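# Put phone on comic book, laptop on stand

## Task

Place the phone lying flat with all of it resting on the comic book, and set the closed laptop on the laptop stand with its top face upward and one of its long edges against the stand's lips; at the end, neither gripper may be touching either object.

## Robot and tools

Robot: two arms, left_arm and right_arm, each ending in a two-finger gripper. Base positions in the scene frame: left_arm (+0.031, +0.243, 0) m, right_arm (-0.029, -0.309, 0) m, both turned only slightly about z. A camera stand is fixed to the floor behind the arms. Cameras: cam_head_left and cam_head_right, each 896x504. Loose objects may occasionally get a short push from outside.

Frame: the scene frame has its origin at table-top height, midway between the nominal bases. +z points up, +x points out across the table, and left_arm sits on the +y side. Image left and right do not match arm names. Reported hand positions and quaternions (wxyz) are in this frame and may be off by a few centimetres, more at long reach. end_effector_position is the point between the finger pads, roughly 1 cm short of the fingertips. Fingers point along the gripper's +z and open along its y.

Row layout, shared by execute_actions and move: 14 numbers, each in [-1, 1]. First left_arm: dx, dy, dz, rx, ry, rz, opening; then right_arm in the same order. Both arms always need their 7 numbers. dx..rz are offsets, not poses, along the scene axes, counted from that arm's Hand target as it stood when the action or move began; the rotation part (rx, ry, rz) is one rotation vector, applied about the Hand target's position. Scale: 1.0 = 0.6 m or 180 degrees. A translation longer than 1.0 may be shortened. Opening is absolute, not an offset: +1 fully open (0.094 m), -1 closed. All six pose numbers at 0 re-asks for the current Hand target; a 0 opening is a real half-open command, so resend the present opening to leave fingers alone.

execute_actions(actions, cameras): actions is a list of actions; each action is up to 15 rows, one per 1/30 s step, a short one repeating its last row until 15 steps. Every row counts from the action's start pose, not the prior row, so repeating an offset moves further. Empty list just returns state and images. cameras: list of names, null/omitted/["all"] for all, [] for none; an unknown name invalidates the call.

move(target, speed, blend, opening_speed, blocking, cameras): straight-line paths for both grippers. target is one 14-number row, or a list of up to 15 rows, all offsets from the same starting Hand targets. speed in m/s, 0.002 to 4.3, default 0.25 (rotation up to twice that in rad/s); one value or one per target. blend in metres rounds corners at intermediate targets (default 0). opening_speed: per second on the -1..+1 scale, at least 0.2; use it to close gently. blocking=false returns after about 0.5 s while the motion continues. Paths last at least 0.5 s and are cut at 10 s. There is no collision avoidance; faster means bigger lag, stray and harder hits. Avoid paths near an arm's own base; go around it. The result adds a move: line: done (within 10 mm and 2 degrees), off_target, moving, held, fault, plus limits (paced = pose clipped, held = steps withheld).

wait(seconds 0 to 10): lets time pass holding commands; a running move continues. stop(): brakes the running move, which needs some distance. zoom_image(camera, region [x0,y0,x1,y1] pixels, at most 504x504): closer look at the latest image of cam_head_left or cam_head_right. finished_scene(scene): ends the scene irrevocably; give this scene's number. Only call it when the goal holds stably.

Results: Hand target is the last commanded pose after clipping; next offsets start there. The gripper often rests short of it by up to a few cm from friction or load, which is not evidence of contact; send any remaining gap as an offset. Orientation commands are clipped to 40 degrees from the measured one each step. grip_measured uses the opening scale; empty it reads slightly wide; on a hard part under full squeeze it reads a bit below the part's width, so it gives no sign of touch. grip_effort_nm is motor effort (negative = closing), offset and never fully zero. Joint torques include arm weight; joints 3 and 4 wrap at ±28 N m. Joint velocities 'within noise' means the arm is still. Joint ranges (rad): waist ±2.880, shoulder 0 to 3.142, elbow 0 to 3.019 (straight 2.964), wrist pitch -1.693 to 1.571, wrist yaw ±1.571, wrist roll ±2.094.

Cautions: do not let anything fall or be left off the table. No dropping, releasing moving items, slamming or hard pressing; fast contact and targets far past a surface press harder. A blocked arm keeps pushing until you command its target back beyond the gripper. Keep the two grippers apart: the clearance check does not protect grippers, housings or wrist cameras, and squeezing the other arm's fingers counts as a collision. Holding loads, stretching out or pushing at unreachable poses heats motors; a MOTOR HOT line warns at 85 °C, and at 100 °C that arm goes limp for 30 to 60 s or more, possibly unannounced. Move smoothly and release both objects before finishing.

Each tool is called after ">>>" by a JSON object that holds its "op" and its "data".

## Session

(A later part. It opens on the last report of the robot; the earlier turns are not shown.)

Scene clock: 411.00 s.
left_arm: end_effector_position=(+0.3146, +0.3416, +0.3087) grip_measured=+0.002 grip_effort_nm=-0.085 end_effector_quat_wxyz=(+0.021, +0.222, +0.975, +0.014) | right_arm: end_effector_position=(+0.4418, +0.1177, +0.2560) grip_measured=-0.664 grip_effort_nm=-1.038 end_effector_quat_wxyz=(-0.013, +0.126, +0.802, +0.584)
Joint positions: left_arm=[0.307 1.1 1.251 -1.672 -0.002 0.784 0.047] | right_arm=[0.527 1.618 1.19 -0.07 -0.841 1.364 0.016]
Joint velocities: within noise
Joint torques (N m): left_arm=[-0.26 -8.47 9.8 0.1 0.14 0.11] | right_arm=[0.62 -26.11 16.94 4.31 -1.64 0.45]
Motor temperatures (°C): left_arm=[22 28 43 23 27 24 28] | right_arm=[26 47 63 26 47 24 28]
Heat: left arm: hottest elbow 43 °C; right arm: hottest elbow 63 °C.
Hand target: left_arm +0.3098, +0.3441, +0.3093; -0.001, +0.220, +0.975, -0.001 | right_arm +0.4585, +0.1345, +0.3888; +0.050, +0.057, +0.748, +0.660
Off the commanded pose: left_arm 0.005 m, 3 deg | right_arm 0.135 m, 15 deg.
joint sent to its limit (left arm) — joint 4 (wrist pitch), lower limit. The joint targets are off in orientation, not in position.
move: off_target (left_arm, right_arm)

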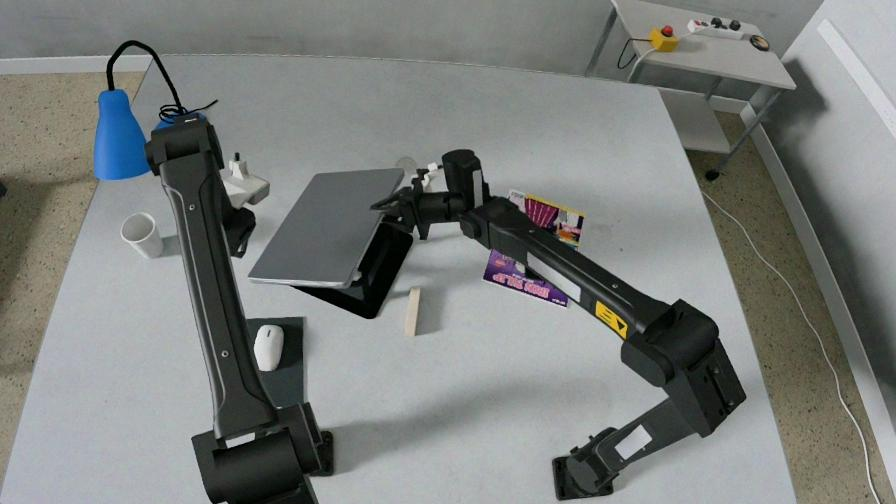

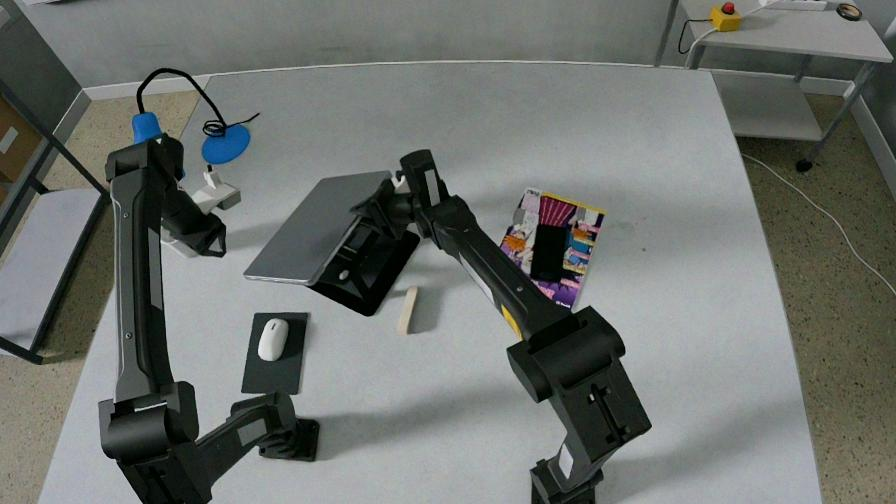

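>>> {"op": "move", "data": {"target": [0,0,0,0,0,0,0,0.06,0.08,-0.06,0,0,0.0,-0.95], "speed": 0.15}}

>>> {"op": "zoom_image", "data": {"camera": "cam_head_right", "region": [200, 100, 502, 340]}}

>>> {"op": "zoom_image", "data": {"camera": "cam_head_left", "region": [200, 100, 502, 340]}}

Scene clock: 418.87 s.
left_arm: end_effector_position=(+0.3146, +0.3416, +0.3087) grip_measured=+0.002 grip_effort_nm=-0.081 end_effector_quat_wxyz=(+0.021, +0.222, +0.975, +0.014) | right_arm: end_effector_position=(+0.4547, +0.1373, +0.1813) grip_measured=-0.663 grip_effort_nm=-1.038 end_effector_quat_wxyz=(-0.027, +0.147, +0.814, +0.562)
Joint positions: left_arm=[0.307 1.1 1.251 -1.672 -0.002 0.784 0.047] | right_arm=[0.55 1.758 1.19 0.009 -0.803 1.375 0.016]
Joint velocities: within noise
Joint torques (N m): left_arm=[-0.26 -7.88 9.84 0.05 0.15 0.12] | right_arm=[1.55 -28.51 20.16 4.56 -1.75 0.46]
Motor temperatures (°C): left_arm=[22 28 43 23 27 24 28] | right_arm=[26 49 62 26 45 24 28]
Heat: left arm: hottest elbow 43 °C; right arm: hottest elbow 62 °C.
Hand target: left_arm +0.3098, +0.3441, +0.3093; -0.001, +0.220, +0.975, -0.001 | right_arm +0.4944, +0.1826, +0.3528; +0.050, +0.057, +0.748, +0.660
Off the commanded pose: left_arm 0.005 m, 3 deg | right_arm 0.182 m, 19 deg.
joint sent to its limit (left arm) — joint 4 (wrist pitch), lower limit. The joint targets are off in orientation, not in position.
move: off_target (left_arm, right_arm)

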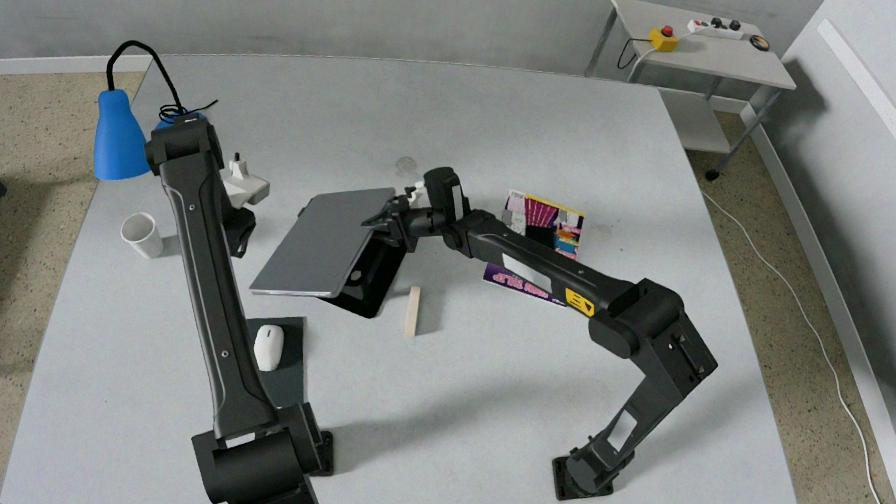

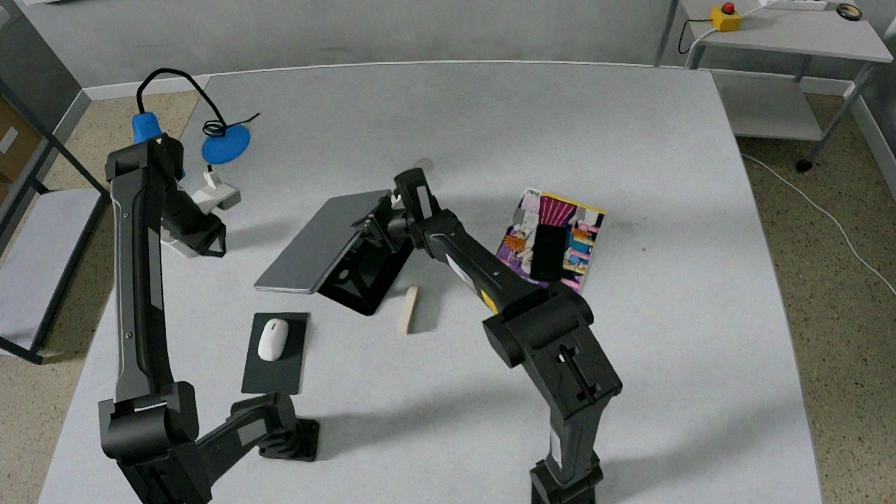

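Scaled by 1.669.

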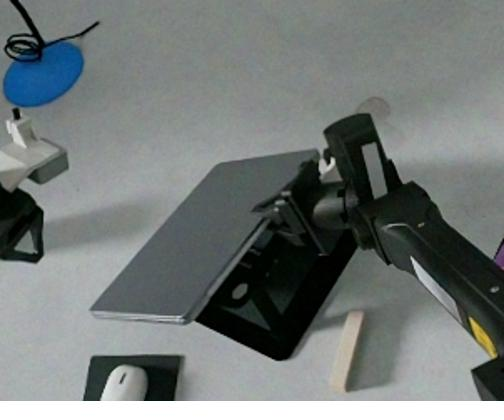

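Scaled by 1.669.

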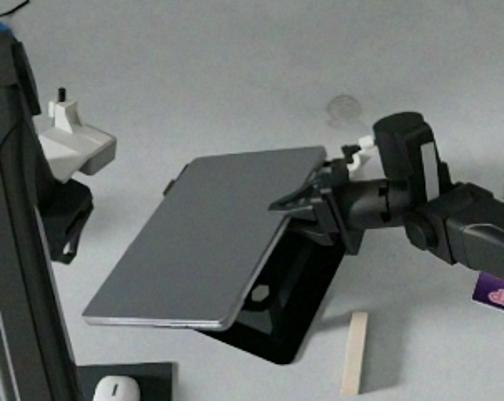

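>>> {"op": "move", "data": {"target": [[0,0,0,0,0,0,0,0.0,0.0,0.07,0,0,0.0,-0.95],[0,0,0,0,0,0,0,0.13,0.08,0.07,0,0,0.0,-0.95]], "speed": 0.15}}

>>> {"op": "zoom_image", "data": {"camera": "cam_head_right", "region": [200, 100, 502, 340]}}

>>> {"op": "zoom_image", "data": {"camera": "cam_head_left", "region": [200, 100, 502, 340]}}

Scene clock: 429.43 s.
left_arm: end_effector_position=(+0.3146, +0.3416, +0.3087) grip_measured=+0.002 grip_effort_nm=-0.085 end_effector_quat_wxyz=(+0.021, +0.222, +0.975, +0.014) | right_arm: end_effector_position=(+0.5382, +0.1906, +0.1925) grip_measured=-0.663 grip_effort_nm=-1.033 end_effector_quat_wxyz=(-0.030, +0.148, +0.813, +0.563)
Joint positions: left_arm=[0.307 1.1 1.251 -1.672 -0.002 0.784 0.047] | right_arm=[0.551 1.972 1.548 -0.132 -0.807 1.383 0.016]
Joint velocities: within noise
Joint torques (N m): left_arm=[-0.5 -8.06 9.87 0.14 0.11 0.16] | right_arm=[1.2 -35.02 21.6 3.48 -1.67 0.4]
Motor temperatures (°C): left_arm=[22 28 43 23 27 24 28] | right_arm=[26 50 64 26 43 24 28]
Heat: left arm: hottest elbow 43 °C; right arm: hottest elbow 64 °C.
Hand target: left_arm +0.3098, +0.3441, +0.3093; -0.001, +0.220, +0.975, -0.001 | right_arm +0.5724, +0.2305, +0.3948; +0.050, +0.057, +0.748, +0.660
Off the commanded pose: left_arm 0.005 m, 3 deg | right_arm 0.209 m, 19 deg.
joint sent to its limit (left arm) — joint 4 (wrist pitch), lower limit. The joint targets are off in orientation, not in position.
move: off_target (left_arm, right_arm)

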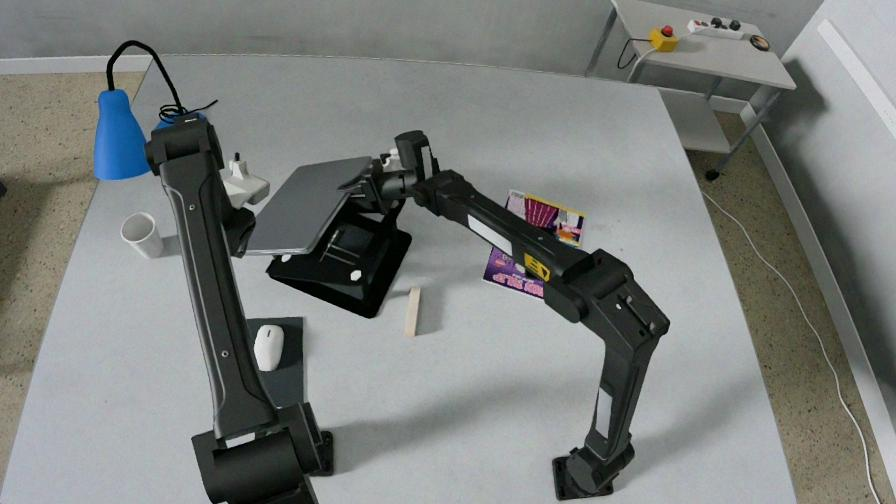

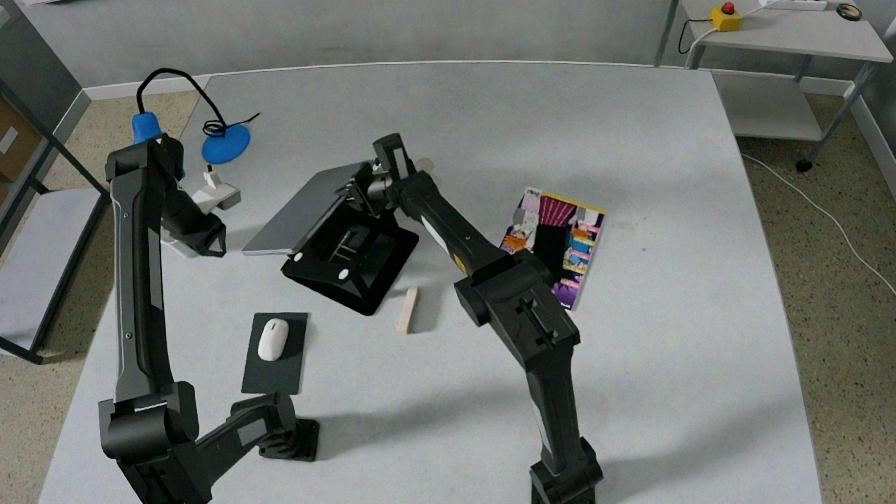

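Scaled by 1.669.

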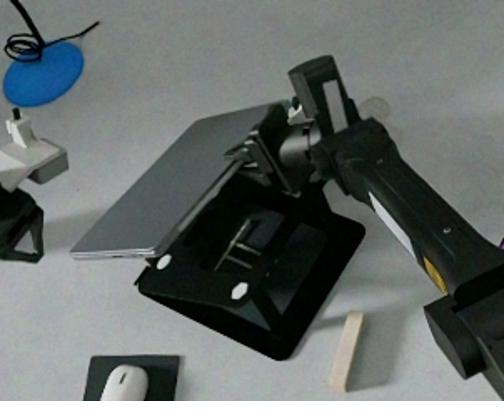

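Scaled by 1.669.

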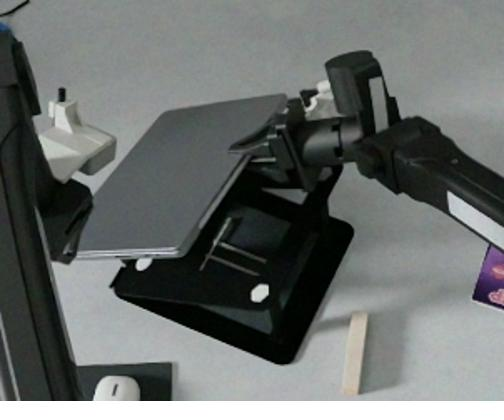

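>>> {"op": "move", "data": {"target": [[-0.15,0.12,0.03,0,0,0,0,-0.045,-0.07,0.0,0,0,0.0,-0.95]], "speed": 0.15}}

>>> {"op": "zoom_image", "data": {"camera": "cam_head_right", "region": [200, 100, 502, 340]}}

>>> {"op": "zoom_image", "data": {"camera": "cam_head_left", "region": [200, 100, 502, 340]}}

Scene clock: 436.33 s.
left_arm: end_effector_position=(+0.2265, +0.4176, +0.3281) grip_measured=+0.002 grip_effort_nm=-0.085 end_effector_quat_wxyz=(+0.044, +0.220, +0.972, +0.062) | right_arm: end_effector_position=(+0.5358, +0.1889, +0.2036) grip_measured=-0.663 grip_effort_nm=-1.038 end_effector_quat_wxyz=(-0.031, +0.137, +0.810, +0.570)
Joint positions: left_arm=[0.702 0.945 1.199 -1.672 0 1.176 0.047] | right_arm=[0.547 1.959 1.548 -0.132 -0.829 1.375 0.016]
Joint velocities: within noise
Joint torques (N m): left_arm=[-0.73 -5.3 9.26 0.38 0 0.13] | right_arm=[-0.38 -38.48 14.89 4.25 -1.74 0.35]
Motor temperatures (°C): left_arm=[22 27 43 23 27 24 28] | right_arm=[26 50 69 26 43 24 28]
Heat: left arm: hottest elbow 43 °C; right arm: hottest elbow 69 °C.
Hand target: left_arm +0.2198, +0.4161, +0.3273; -0.001, +0.220, +0.975, +0.000 | right_arm +0.5455, +0.1884, +0.3949; +0.050, +0.057, +0.748, +0.660
Off the commanded pose: left_arm 0.007 m, 9 deg | right_arm 0.191 m, 18 deg.
joint sent to its limit (left arm) — joint 4 (wrist pitch), lower limit. The joint targets are off in orientation, not in position.
move: off_target (left_arm, right_arm)

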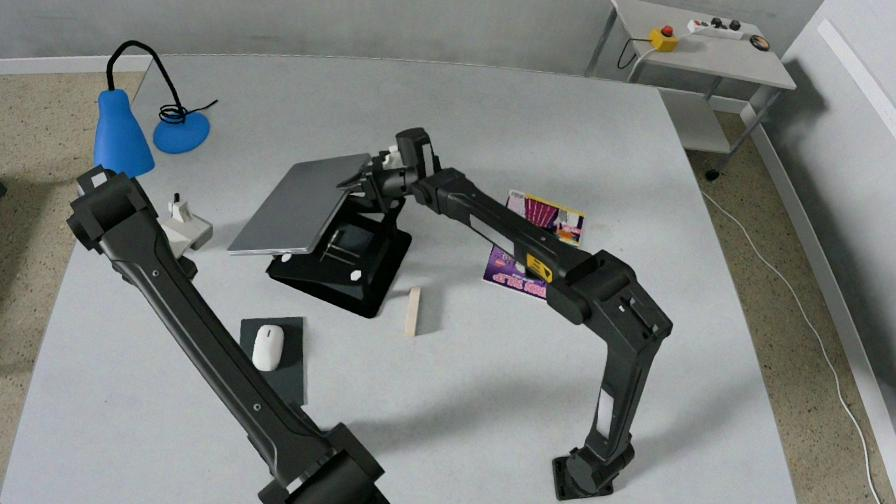

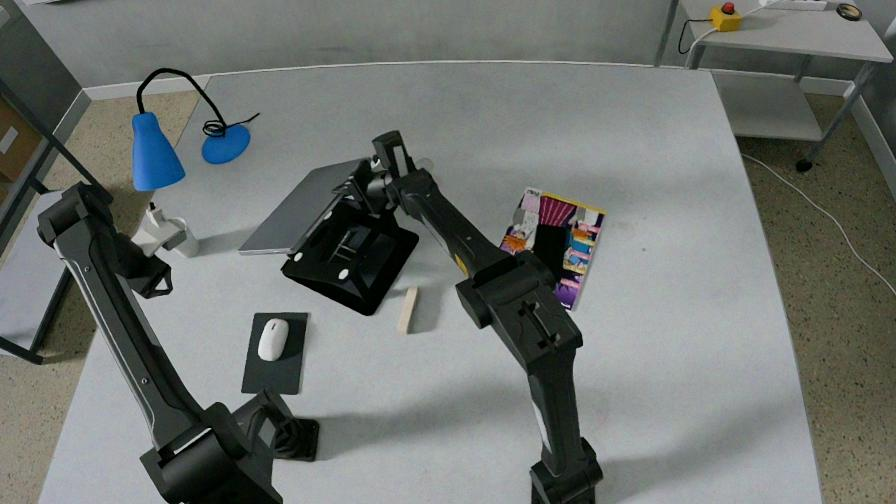

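Scaled by 1.669.

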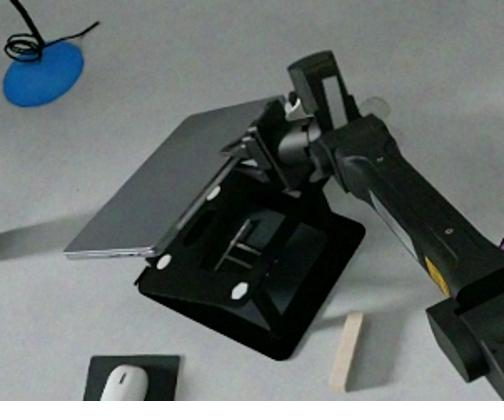

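Scaled by 1.669.

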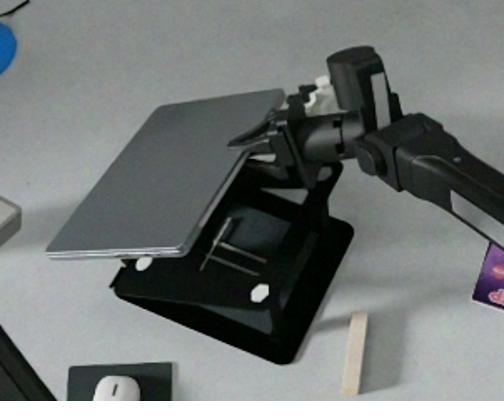

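>>> {"op": "move", "data": {"target": [0,0,0,0,0,0,0,-0.05,-0.1,-0.03,0,0,0.0,-0.95], "speed": 0.2}}

>>> {"op": "zoom_image", "data": {"camera": "cam_head_right", "region": [200, 100, 502, 340]}}

>>> {"op": "zoom_image", "data": {"camera": "cam_head_left", "region": [200, 100, 502, 340]}}

Scene clock: 439.83 s.
left_arm: end_effector_position=(+0.2265, +0.4176, +0.3281) grip_measured=+0.002 grip_effort_nm=-0.081 end_effector_quat_wxyz=(+0.044, +0.221, +0.972, +0.062) | right_arm: end_effector_position=(+0.5151, +0.1273, +0.2211) grip_measured=-0.663 grip_effort_nm=-1.043 end_effector_quat_wxyz=(-0.021, +0.131, +0.801, +0.584)
Joint positions: left_arm=[0.702 0.945 1.199 -1.672 0 1.177 0.047] | right_arm=[0.476 1.824 1.372 -0.077 -0.893 1.342 0.016]
Joint velocities: within noise
Joint torques (N m): left_arm=[-0.5 -6.3 9.39 0.38 0.03 0.11] | right_arm=[0.32 -34.73 13.19 4.49 -1.68 0.46]
Motor temperatures (°C): left_arm=[22 27 42 23 27 24 28] | right_arm=[26 51 69 26 43 23 28]
Heat: left arm: hottest elbow 42 °C; right arm: hottest elbow 69 °C.
Hand target: left_arm +0.2198, +0.4161, +0.3273; -0.001, +0.220, +0.975, +0.000 | right_arm +0.5154, +0.1285, +0.3770; +0.050, +0.057, +0.748, +0.660
Off the commanded pose: left_arm 0.007 m, 9 deg | right_arm 0.156 m, 16 deg.
joint sent to its limit (left arm) — joint 4 (wrist pitch), lower limit. The joint targets are off in orientation, not in position.
move: off_target (left_arm, right_arm)

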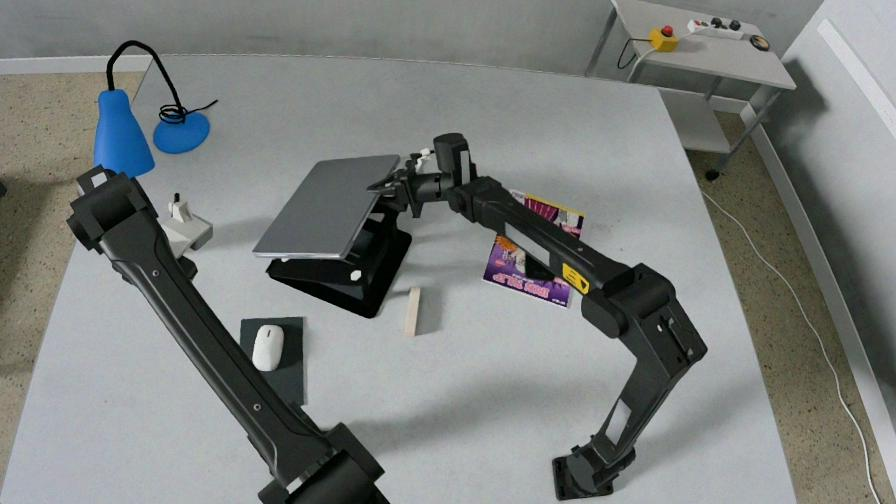

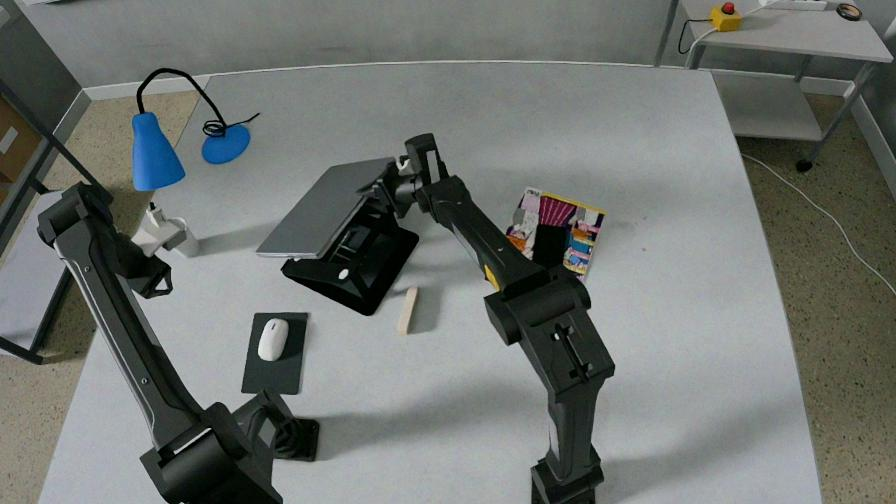

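Scaled by 1.669.

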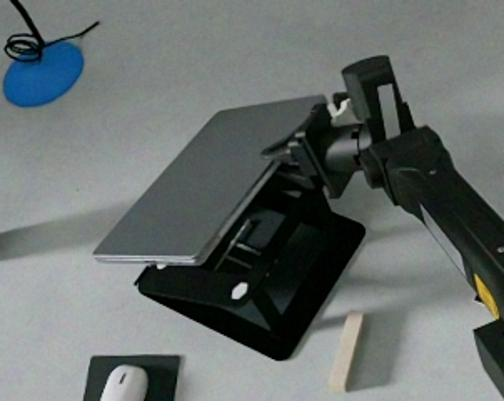

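Scaled by 1.669.

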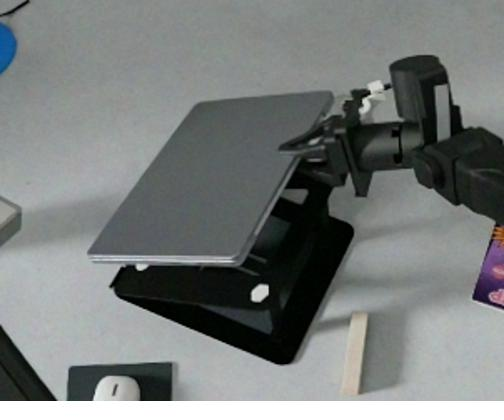

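>>> {"op": "move", "data": {"target": [[0,0,0,0,0,0,0,-0.055,-0.02,0.0,0,0,0.0,-0.95],[0,0,0,0,0,0,0,-0.055,-0.02,-0.12,0,0,0.0,-0.95]], "speed": 0.15}}

>>> {"op": "zoom_image", "data": {"camera": "cam_head_right", "region": [200, 100, 502, 340]}}

>>> {"op": "zoom_image", "data": {"camera": "cam_head_left", "region": [200, 100, 502, 340]}}

Scene clock: 449.90 s.
left_arm: end_effector_position=(+0.2265, +0.4176, +0.3281) grip_measured=+0.002 grip_effort_nm=-0.081 end_effector_quat_wxyz=(+0.044, +0.221, +0.972, +0.062) | right_arm: end_effector_position=(+0.4735, +0.1050, +0.1923) grip_measured=-0.663 grip_effort_nm=-1.038 end_effector_quat_wxyz=(-0.003, +0.119, +0.794, +0.596)
Joint positions: left_arm=[0.702 0.945 1.199 -1.672 0 1.177 0.047] | right_arm=[0.476 1.753 1.159 0.117 -0.888 1.343 0.016]
Joint velocities: within noise
Joint torques (N m): left_arm=[-0.21 -6.07 9.22 0.2 0.08 0.08] | right_arm=[0.79 -28.34 12.57 4.67 -1.62 0.52]
Motor temperatures (°C): left_arm=[22 27 42 23 27 24 28] | right_arm=[26 55 70 26 43 24 28]
Heat: left arm: hottest elbow 42 °C; right arm: hottest elbow 70 °C.
Hand target: left_arm +0.2198, +0.4161, +0.3273; -0.001, +0.220, +0.975, +0.000 | right_arm +0.4824, +0.1165, +0.3048; +0.050, +0.057, +0.748, +0.660
Off the commanded pose: left_arm 0.007 m, 9 deg | right_arm 0.114 m, 13 deg.
joint sent to its limit (left arm) — joint 4 (wrist pitch), lower limit. The joint targets are off in orientation, not in position.
move: off_target (left_arm, right_arm)

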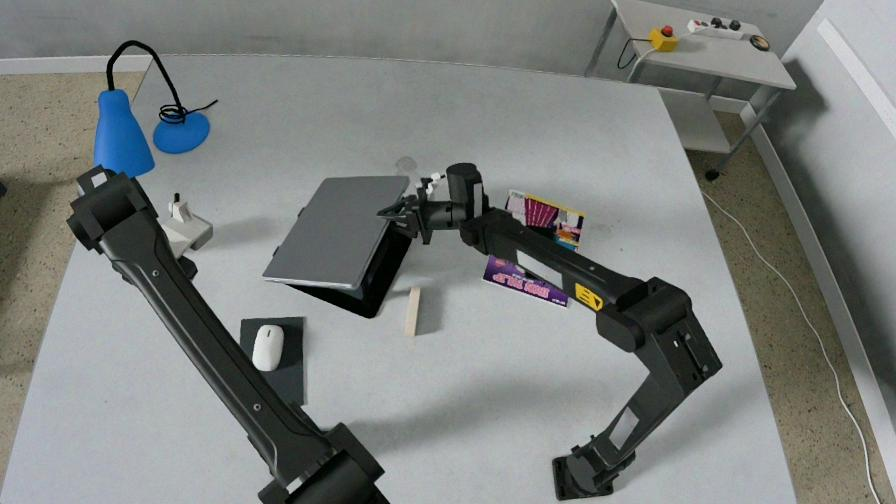

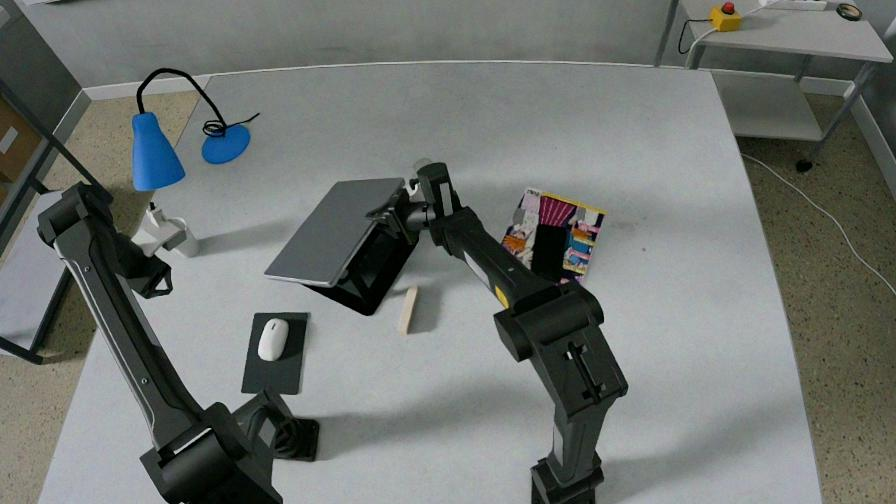

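Scaled by 1.669.

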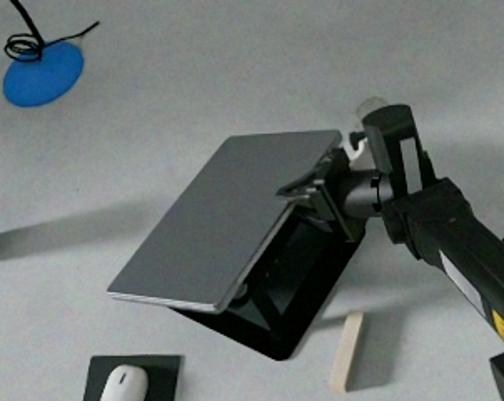

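Scaled by 1.669.

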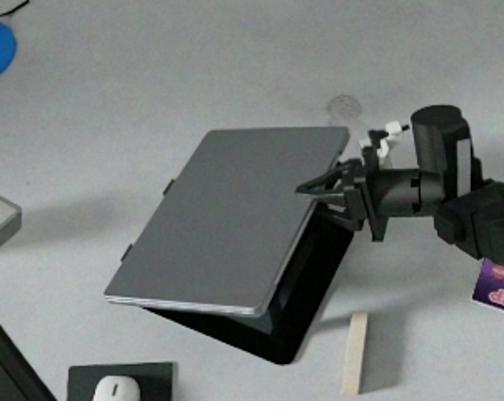

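>>> {"op": "move", "data": {"target": [0,0,0,0,0,0,0,0.01,0.0,-0.1,0,0,0.0,-0.95], "speed": 0.12}}

>>> {"op": "zoom_image", "data": {"camera": "cam_head_right", "region": [230, 120, 432, 320]}}

>>> {"op": "zoom_image", "data": {"camera": "cam_head_left", "region": [230, 120, 432, 320]}}

Scene clock: 455.70 s.
left_arm: end_effector_position=(+0.2265, +0.4176, +0.3281) grip_measured=+0.002 grip_effort_nm=-0.081 end_effector_quat_wxyz=(+0.044, +0.221, +0.972, +0.062) | right_arm: end_effector_position=(+0.4746, +0.1074, +0.1766) grip_measured=-0.662 grip_effort_nm=-1.038 end_effector_quat_wxyz=(+0.017, +0.093, +0.782, +0.616)
Joint positions: left_arm=[0.702 0.945 1.199 -1.672 0 1.177 0.047] | right_arm=[0.476 1.795 1.125 0.272 -0.904 1.342 0.016]
Joint velocities: within noise
Joint torques (N m): left_arm=[-0.5 -6.59 9.24 0.2 0 0.1] | right_arm=[0.32 -24 11.64 4.23 -1.16 0.51]
Motor temperatures (°C): left_arm=[22 27 41 23 27 24 28] | right_arm=[26 55 69 26 42 24 28]
Heat: left arm: hottest elbow 41 °C; right arm: hottest elbow 69 °C.
Hand target: left_arm +0.2198, +0.4161, +0.3273; -0.001, +0.220, +0.975, +0.000 | right_arm +0.4884, +0.1165, +0.2450; +0.050, +0.057, +0.748, +0.660
Off the commanded pose: left_arm 0.007 m, 9 deg | right_arm 0.070 m, 8 deg.
joint sent to its limit (left arm) — joint 4 (wrist pitch), lower limit. The joint targets are off in orientation, not in position.
move: off_target (left_arm, right_arm)

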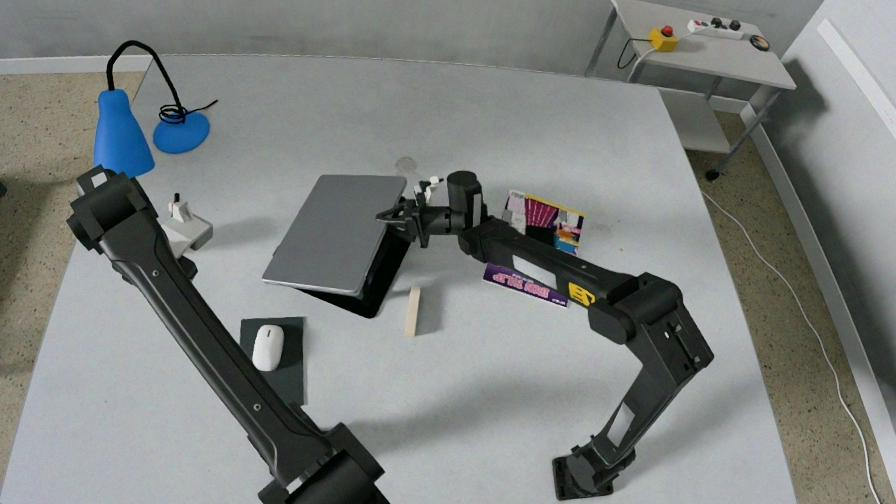

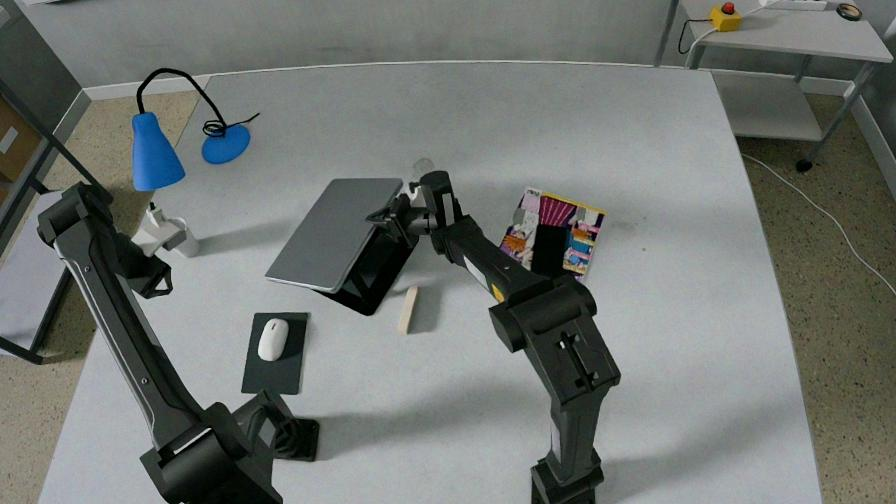

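Scaled by 2.495.

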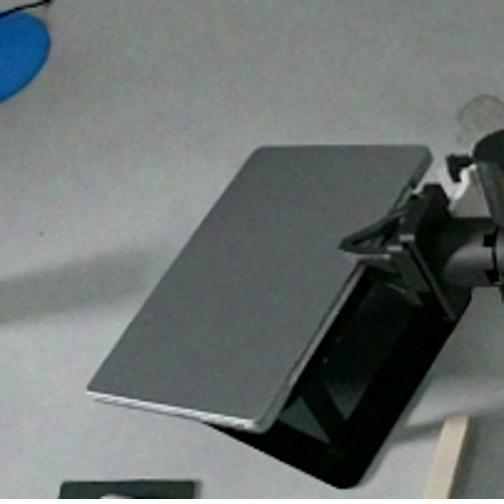

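Scaled by 2.495.

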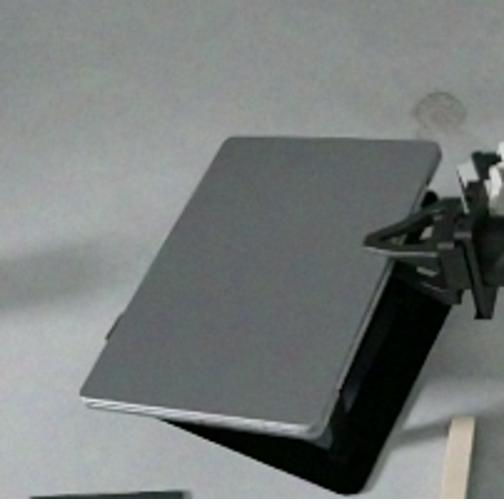

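>>> {"op": "move", "data": {"target": [[0,0,0,0,0,0,0,0.0,-0.04,0.07,0,0,-0.04,-0.95],[0,0,0,0,0,0,0,0.0,-0.04,0.0,0,0,-0.04,-0.95]], "speed": 0.12}}

>>> {"op": "zoom_image", "data": {"camera": "cam_head_right", "region": [230, 120, 432, 320]}}

>>> {"op": "zoom_image", "data": {"camera": "cam_head_left", "region": [230, 120, 432, 320]}}

Scene clock: 466.17 s.
left_arm: end_effector_position=(+0.2265, +0.4176, +0.3281) grip_measured=+0.002 grip_effort_nm=-0.085 end_effector_quat_wxyz=(+0.044, +0.221, +0.972, +0.062) | right_arm: end_effector_position=(+0.4786, +0.0943, +0.1741) grip_measured=-0.662 grip_effort_nm=-1.038 end_effector_quat_wxyz=(+0.059, +0.129, +0.779, +0.611)
Joint positions: left_arm=[0.702 0.945 1.199 -1.672 0 1.177 0.047] | right_arm=[0.474 1.763 1.064 0.338 -0.797 1.374 0.016]
Joint velocities: within noise
Joint torques (N m): left_arm=[-0.26 -5.95 9.09 0.08 0.02 0.06] | right_arm=[-0.44 -25.17 9.87 4.16 -0.99 0.54]
Motor temperatures (°C): left_arm=[22 27 41 23 27 24 28] | right_arm=[26 55 67 26 40 24 28]
Heat: left arm: hottest elbow 41 °C; right arm: hottest elbow 67 °C.
Hand target: left_arm +0.2198, +0.4161, +0.3273; -0.001, +0.220, +0.975, +0.000 | right_arm +0.4886, +0.0924, +0.2448; +0.092, +0.104, +0.743, +0.655
Off the commanded pose: left_arm 0.007 m, 9 deg | right_arm 0.072 m, 8 deg.
joint sent to its limit (left arm) — joint 4 (wrist pitch), lower limit. The joint targets are off in orientation, not in position.
move: off_target (left_arm, right_arm)

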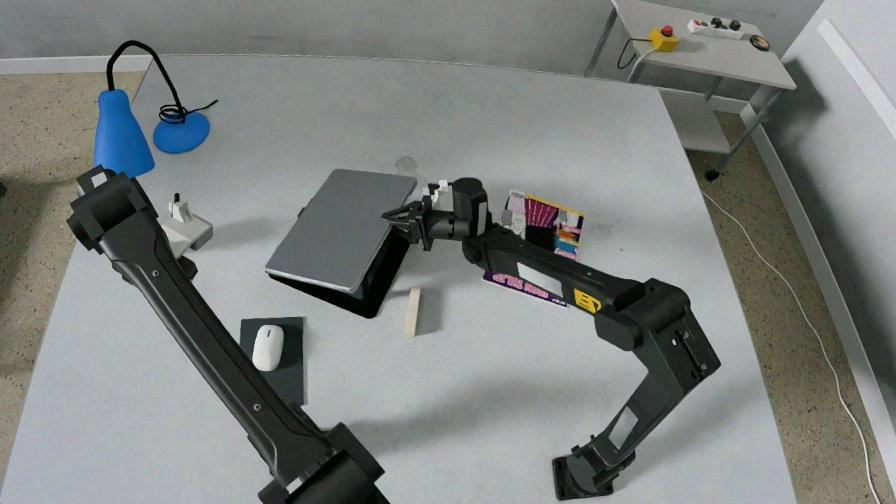

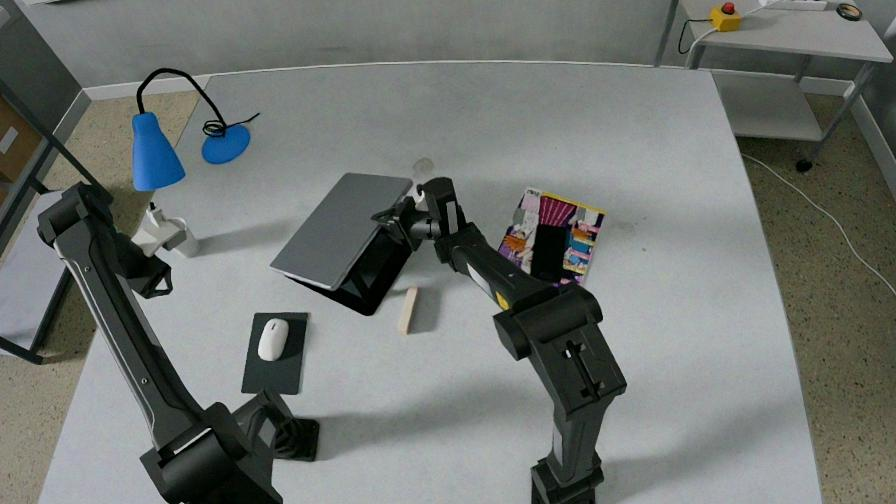

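Scaled by 2.495.

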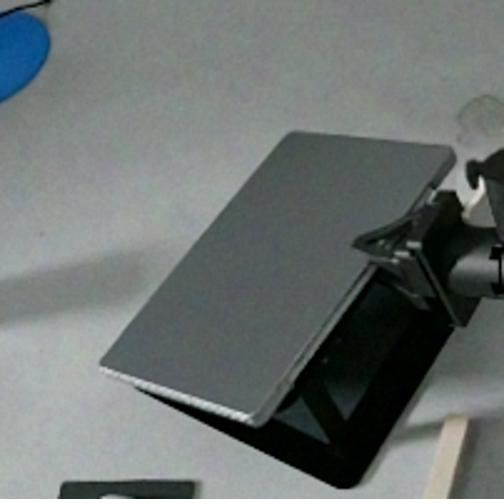

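Scaled by 2.495.

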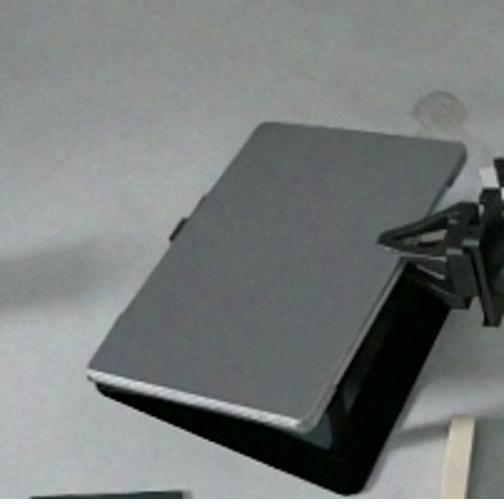

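>>> {"op": "move", "data": {"target": [0,0,0,0,0,0,0,0.0,0.0,-0.08,0,0,0.012,-0.95], "speed": 0.12}}

>>> {"op": "zoom_image", "data": {"camera": "cam_head_right", "region": [230, 120, 432, 320]}}

>>> {"op": "zoom_image", "data": {"camera": "cam_head_left", "region": [230, 120, 432, 320]}}

Scene clock: 470.93 s.
left_arm: end_effector_position=(+0.2265, +0.4176, +0.3281) grip_measured=+0.002 grip_effort_nm=-0.085 end_effector_quat_wxyz=(+0.044, +0.221, +0.972, +0.062) | right_arm: end_effector_position=(+0.4768, +0.0928, +0.1720) grip_measured=-0.662 grip_effort_nm=-1.038 end_effector_quat_wxyz=(+0.066, +0.096, +0.764, +0.634)
Joint positions: left_arm=[0.702 0.945 1.199 -1.672 0 1.177 0.047] | right_arm=[0.463 1.793 1.047 0.458 -0.854 1.372 0.016]
Joint velocities: within noise
Joint torques (N m): left_arm=[-0.15 -5.77 9.35 0.31 0.11 0.05] | right_arm=[-0.26 -20.07 9.24 3.64 -0.55 0.49]
Motor temperatures (°C): left_arm=[22 27 41 23 27 24 28] | right_arm=[26 56 66 26 40 24 28]
Heat: left arm: hottest elbow 41 °C; right arm: hottest elbow 66 °C.
Hand target: left_arm +0.2198, +0.4161, +0.3273; -0.001, +0.220, +0.975, +0.000 | right_arm +0.4884, +0.0926, +0.1969; +0.079, +0.089, +0.745, +0.657
Off the commanded pose: left_arm 0.007 m, 9 deg | right_arm 0.027 m, 4 deg.
joint sent to its limit (left arm) — joint 4 (wrist pitch), lower limit. The joint targets are off in orientation, not in position.
move: off_target (left_arm, right_arm)

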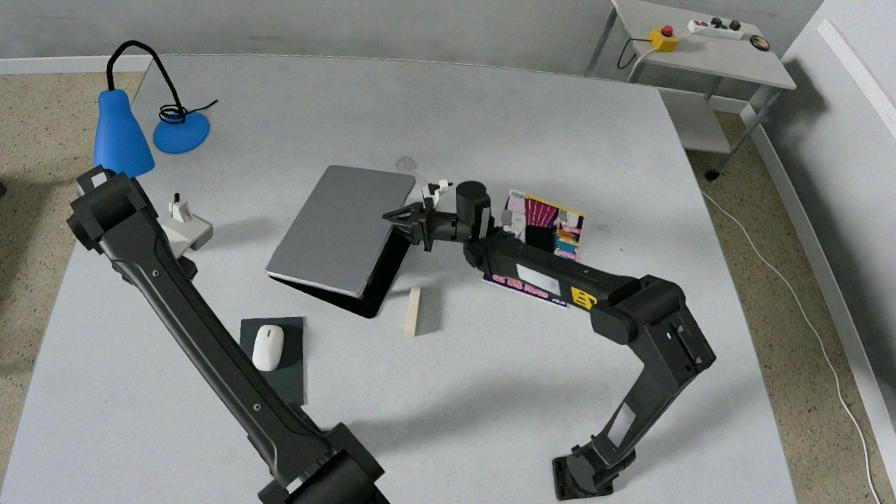

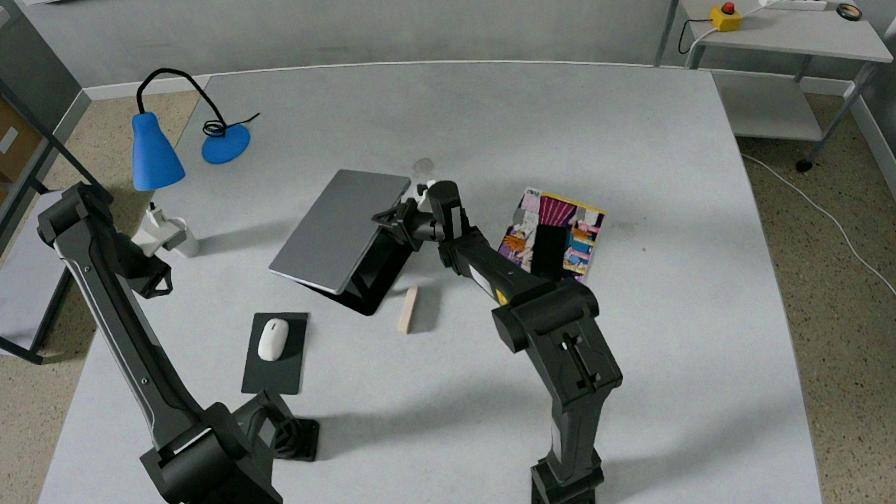

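Scaled by 2.495.

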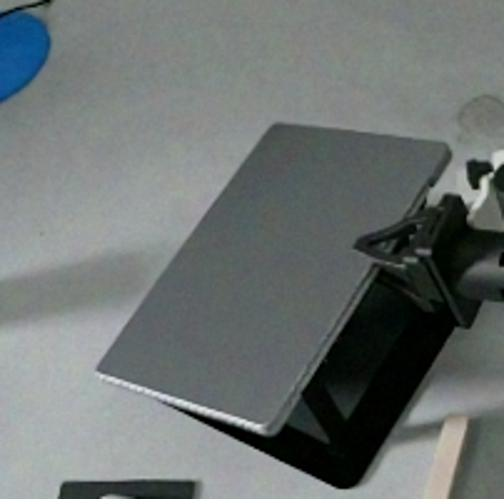

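Scaled by 2.495.

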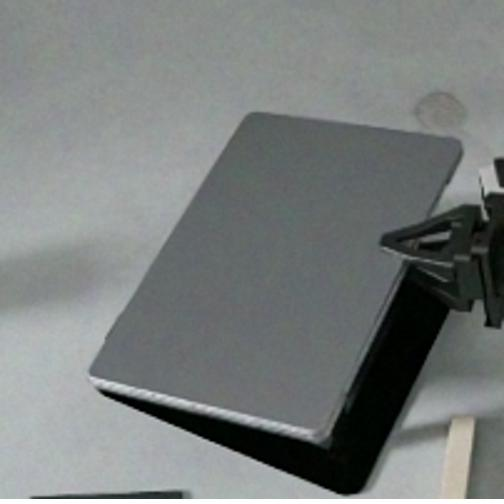

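>>> {"op": "move", "data": {"target": [[0,0,0,0,0,0,0,0.0,0.0,0.14,-0.02,0,0,-0.95],[0,0,0,0,0,0,0,0.035,0.085,0.14,-0.03,0,0,-0.95]], "speed": 0.15}}

>>> {"op": "zoom_image", "data": {"camera": "cam_head_right", "region": [230, 120, 432, 320]}}

>>> {"op": "zoom_image", "data": {"camera": "cam_head_left", "region": [230, 120, 432, 320]}}

Scene clock: 478.13 s.
left_arm: end_effector_position=(+0.2265, +0.4176, +0.3281) grip_measured=+0.002 grip_effort_nm=-0.085 end_effector_quat_wxyz=(+0.044, +0.221, +0.972, +0.062) | right_arm: end_effector_position=(+0.4732, +0.1047, +0.1735) grip_measured=-0.662 grip_effort_nm=-1.038 end_effector_quat_wxyz=(+0.038, +0.141, +0.816, +0.559)
Joint positions: left_arm=[0.702 0.945 1.199 -1.672 0 1.177 0.047] | right_arm=[0.502 1.738 1.135 0.07 -0.75 1.29 0.016]
Joint velocities: within noise
Joint torques (N m): left_arm=[-0.5 -5.89 9.31 0.29 0.06 0.04] | right_arm=[1.55 -23.3 18.81 2.67 -1.34 0.38]
Motor temperatures (°C): left_arm=[22 27 40 23 27 23 28] | right_arm=[26 55 65 26 39 24 28]
Heat: left arm: hottest elbow 40 °C; right arm: hottest elbow 65 °C.
Hand target: left_arm +0.2198, +0.4161, +0.3273; -0.001, +0.220, +0.975, +0.000 | right_arm +0.5096, +0.1434, +0.2809; +0.084, +0.086, +0.775, +0.621
Off the commanded pose: left_arm 0.007 m, 9 deg | right_arm 0.120 m, 12 deg.
joint sent to its limit (left arm) — joint 4 (wrist pitch), lower limit. The joint targets are off in orientation, not in position.
move: off_target (left_arm, right_arm)

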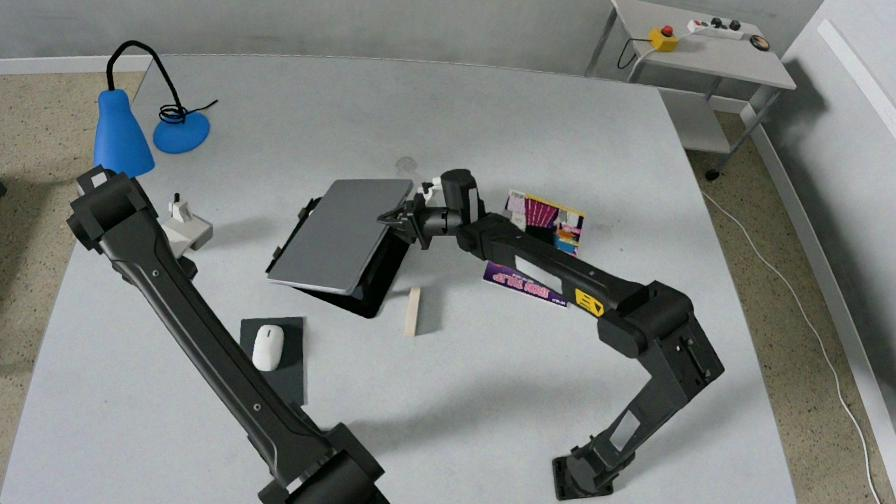

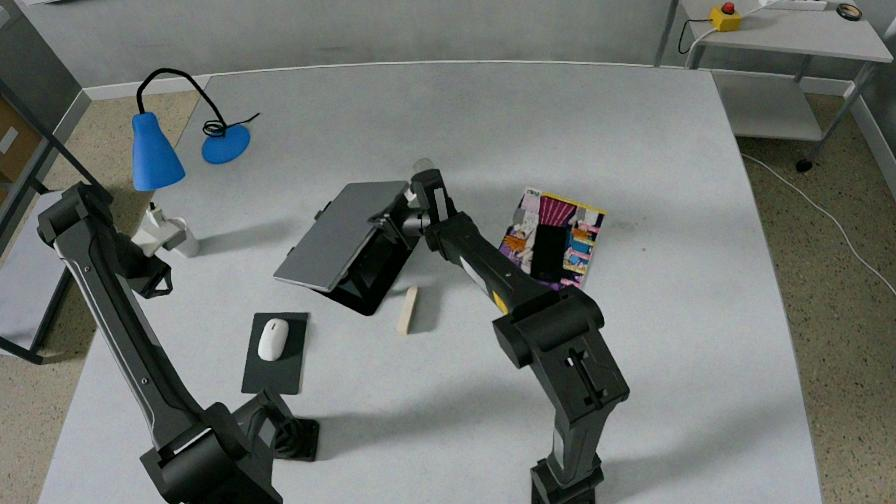

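Scaled by 2.495.

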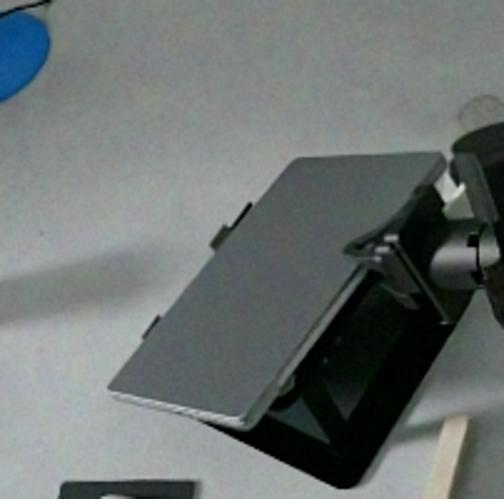

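Scaled by 2.495.

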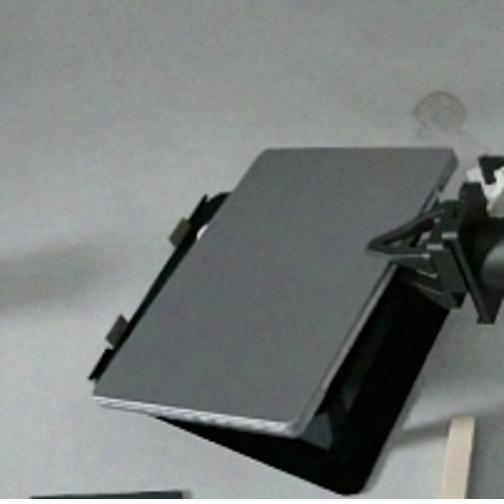

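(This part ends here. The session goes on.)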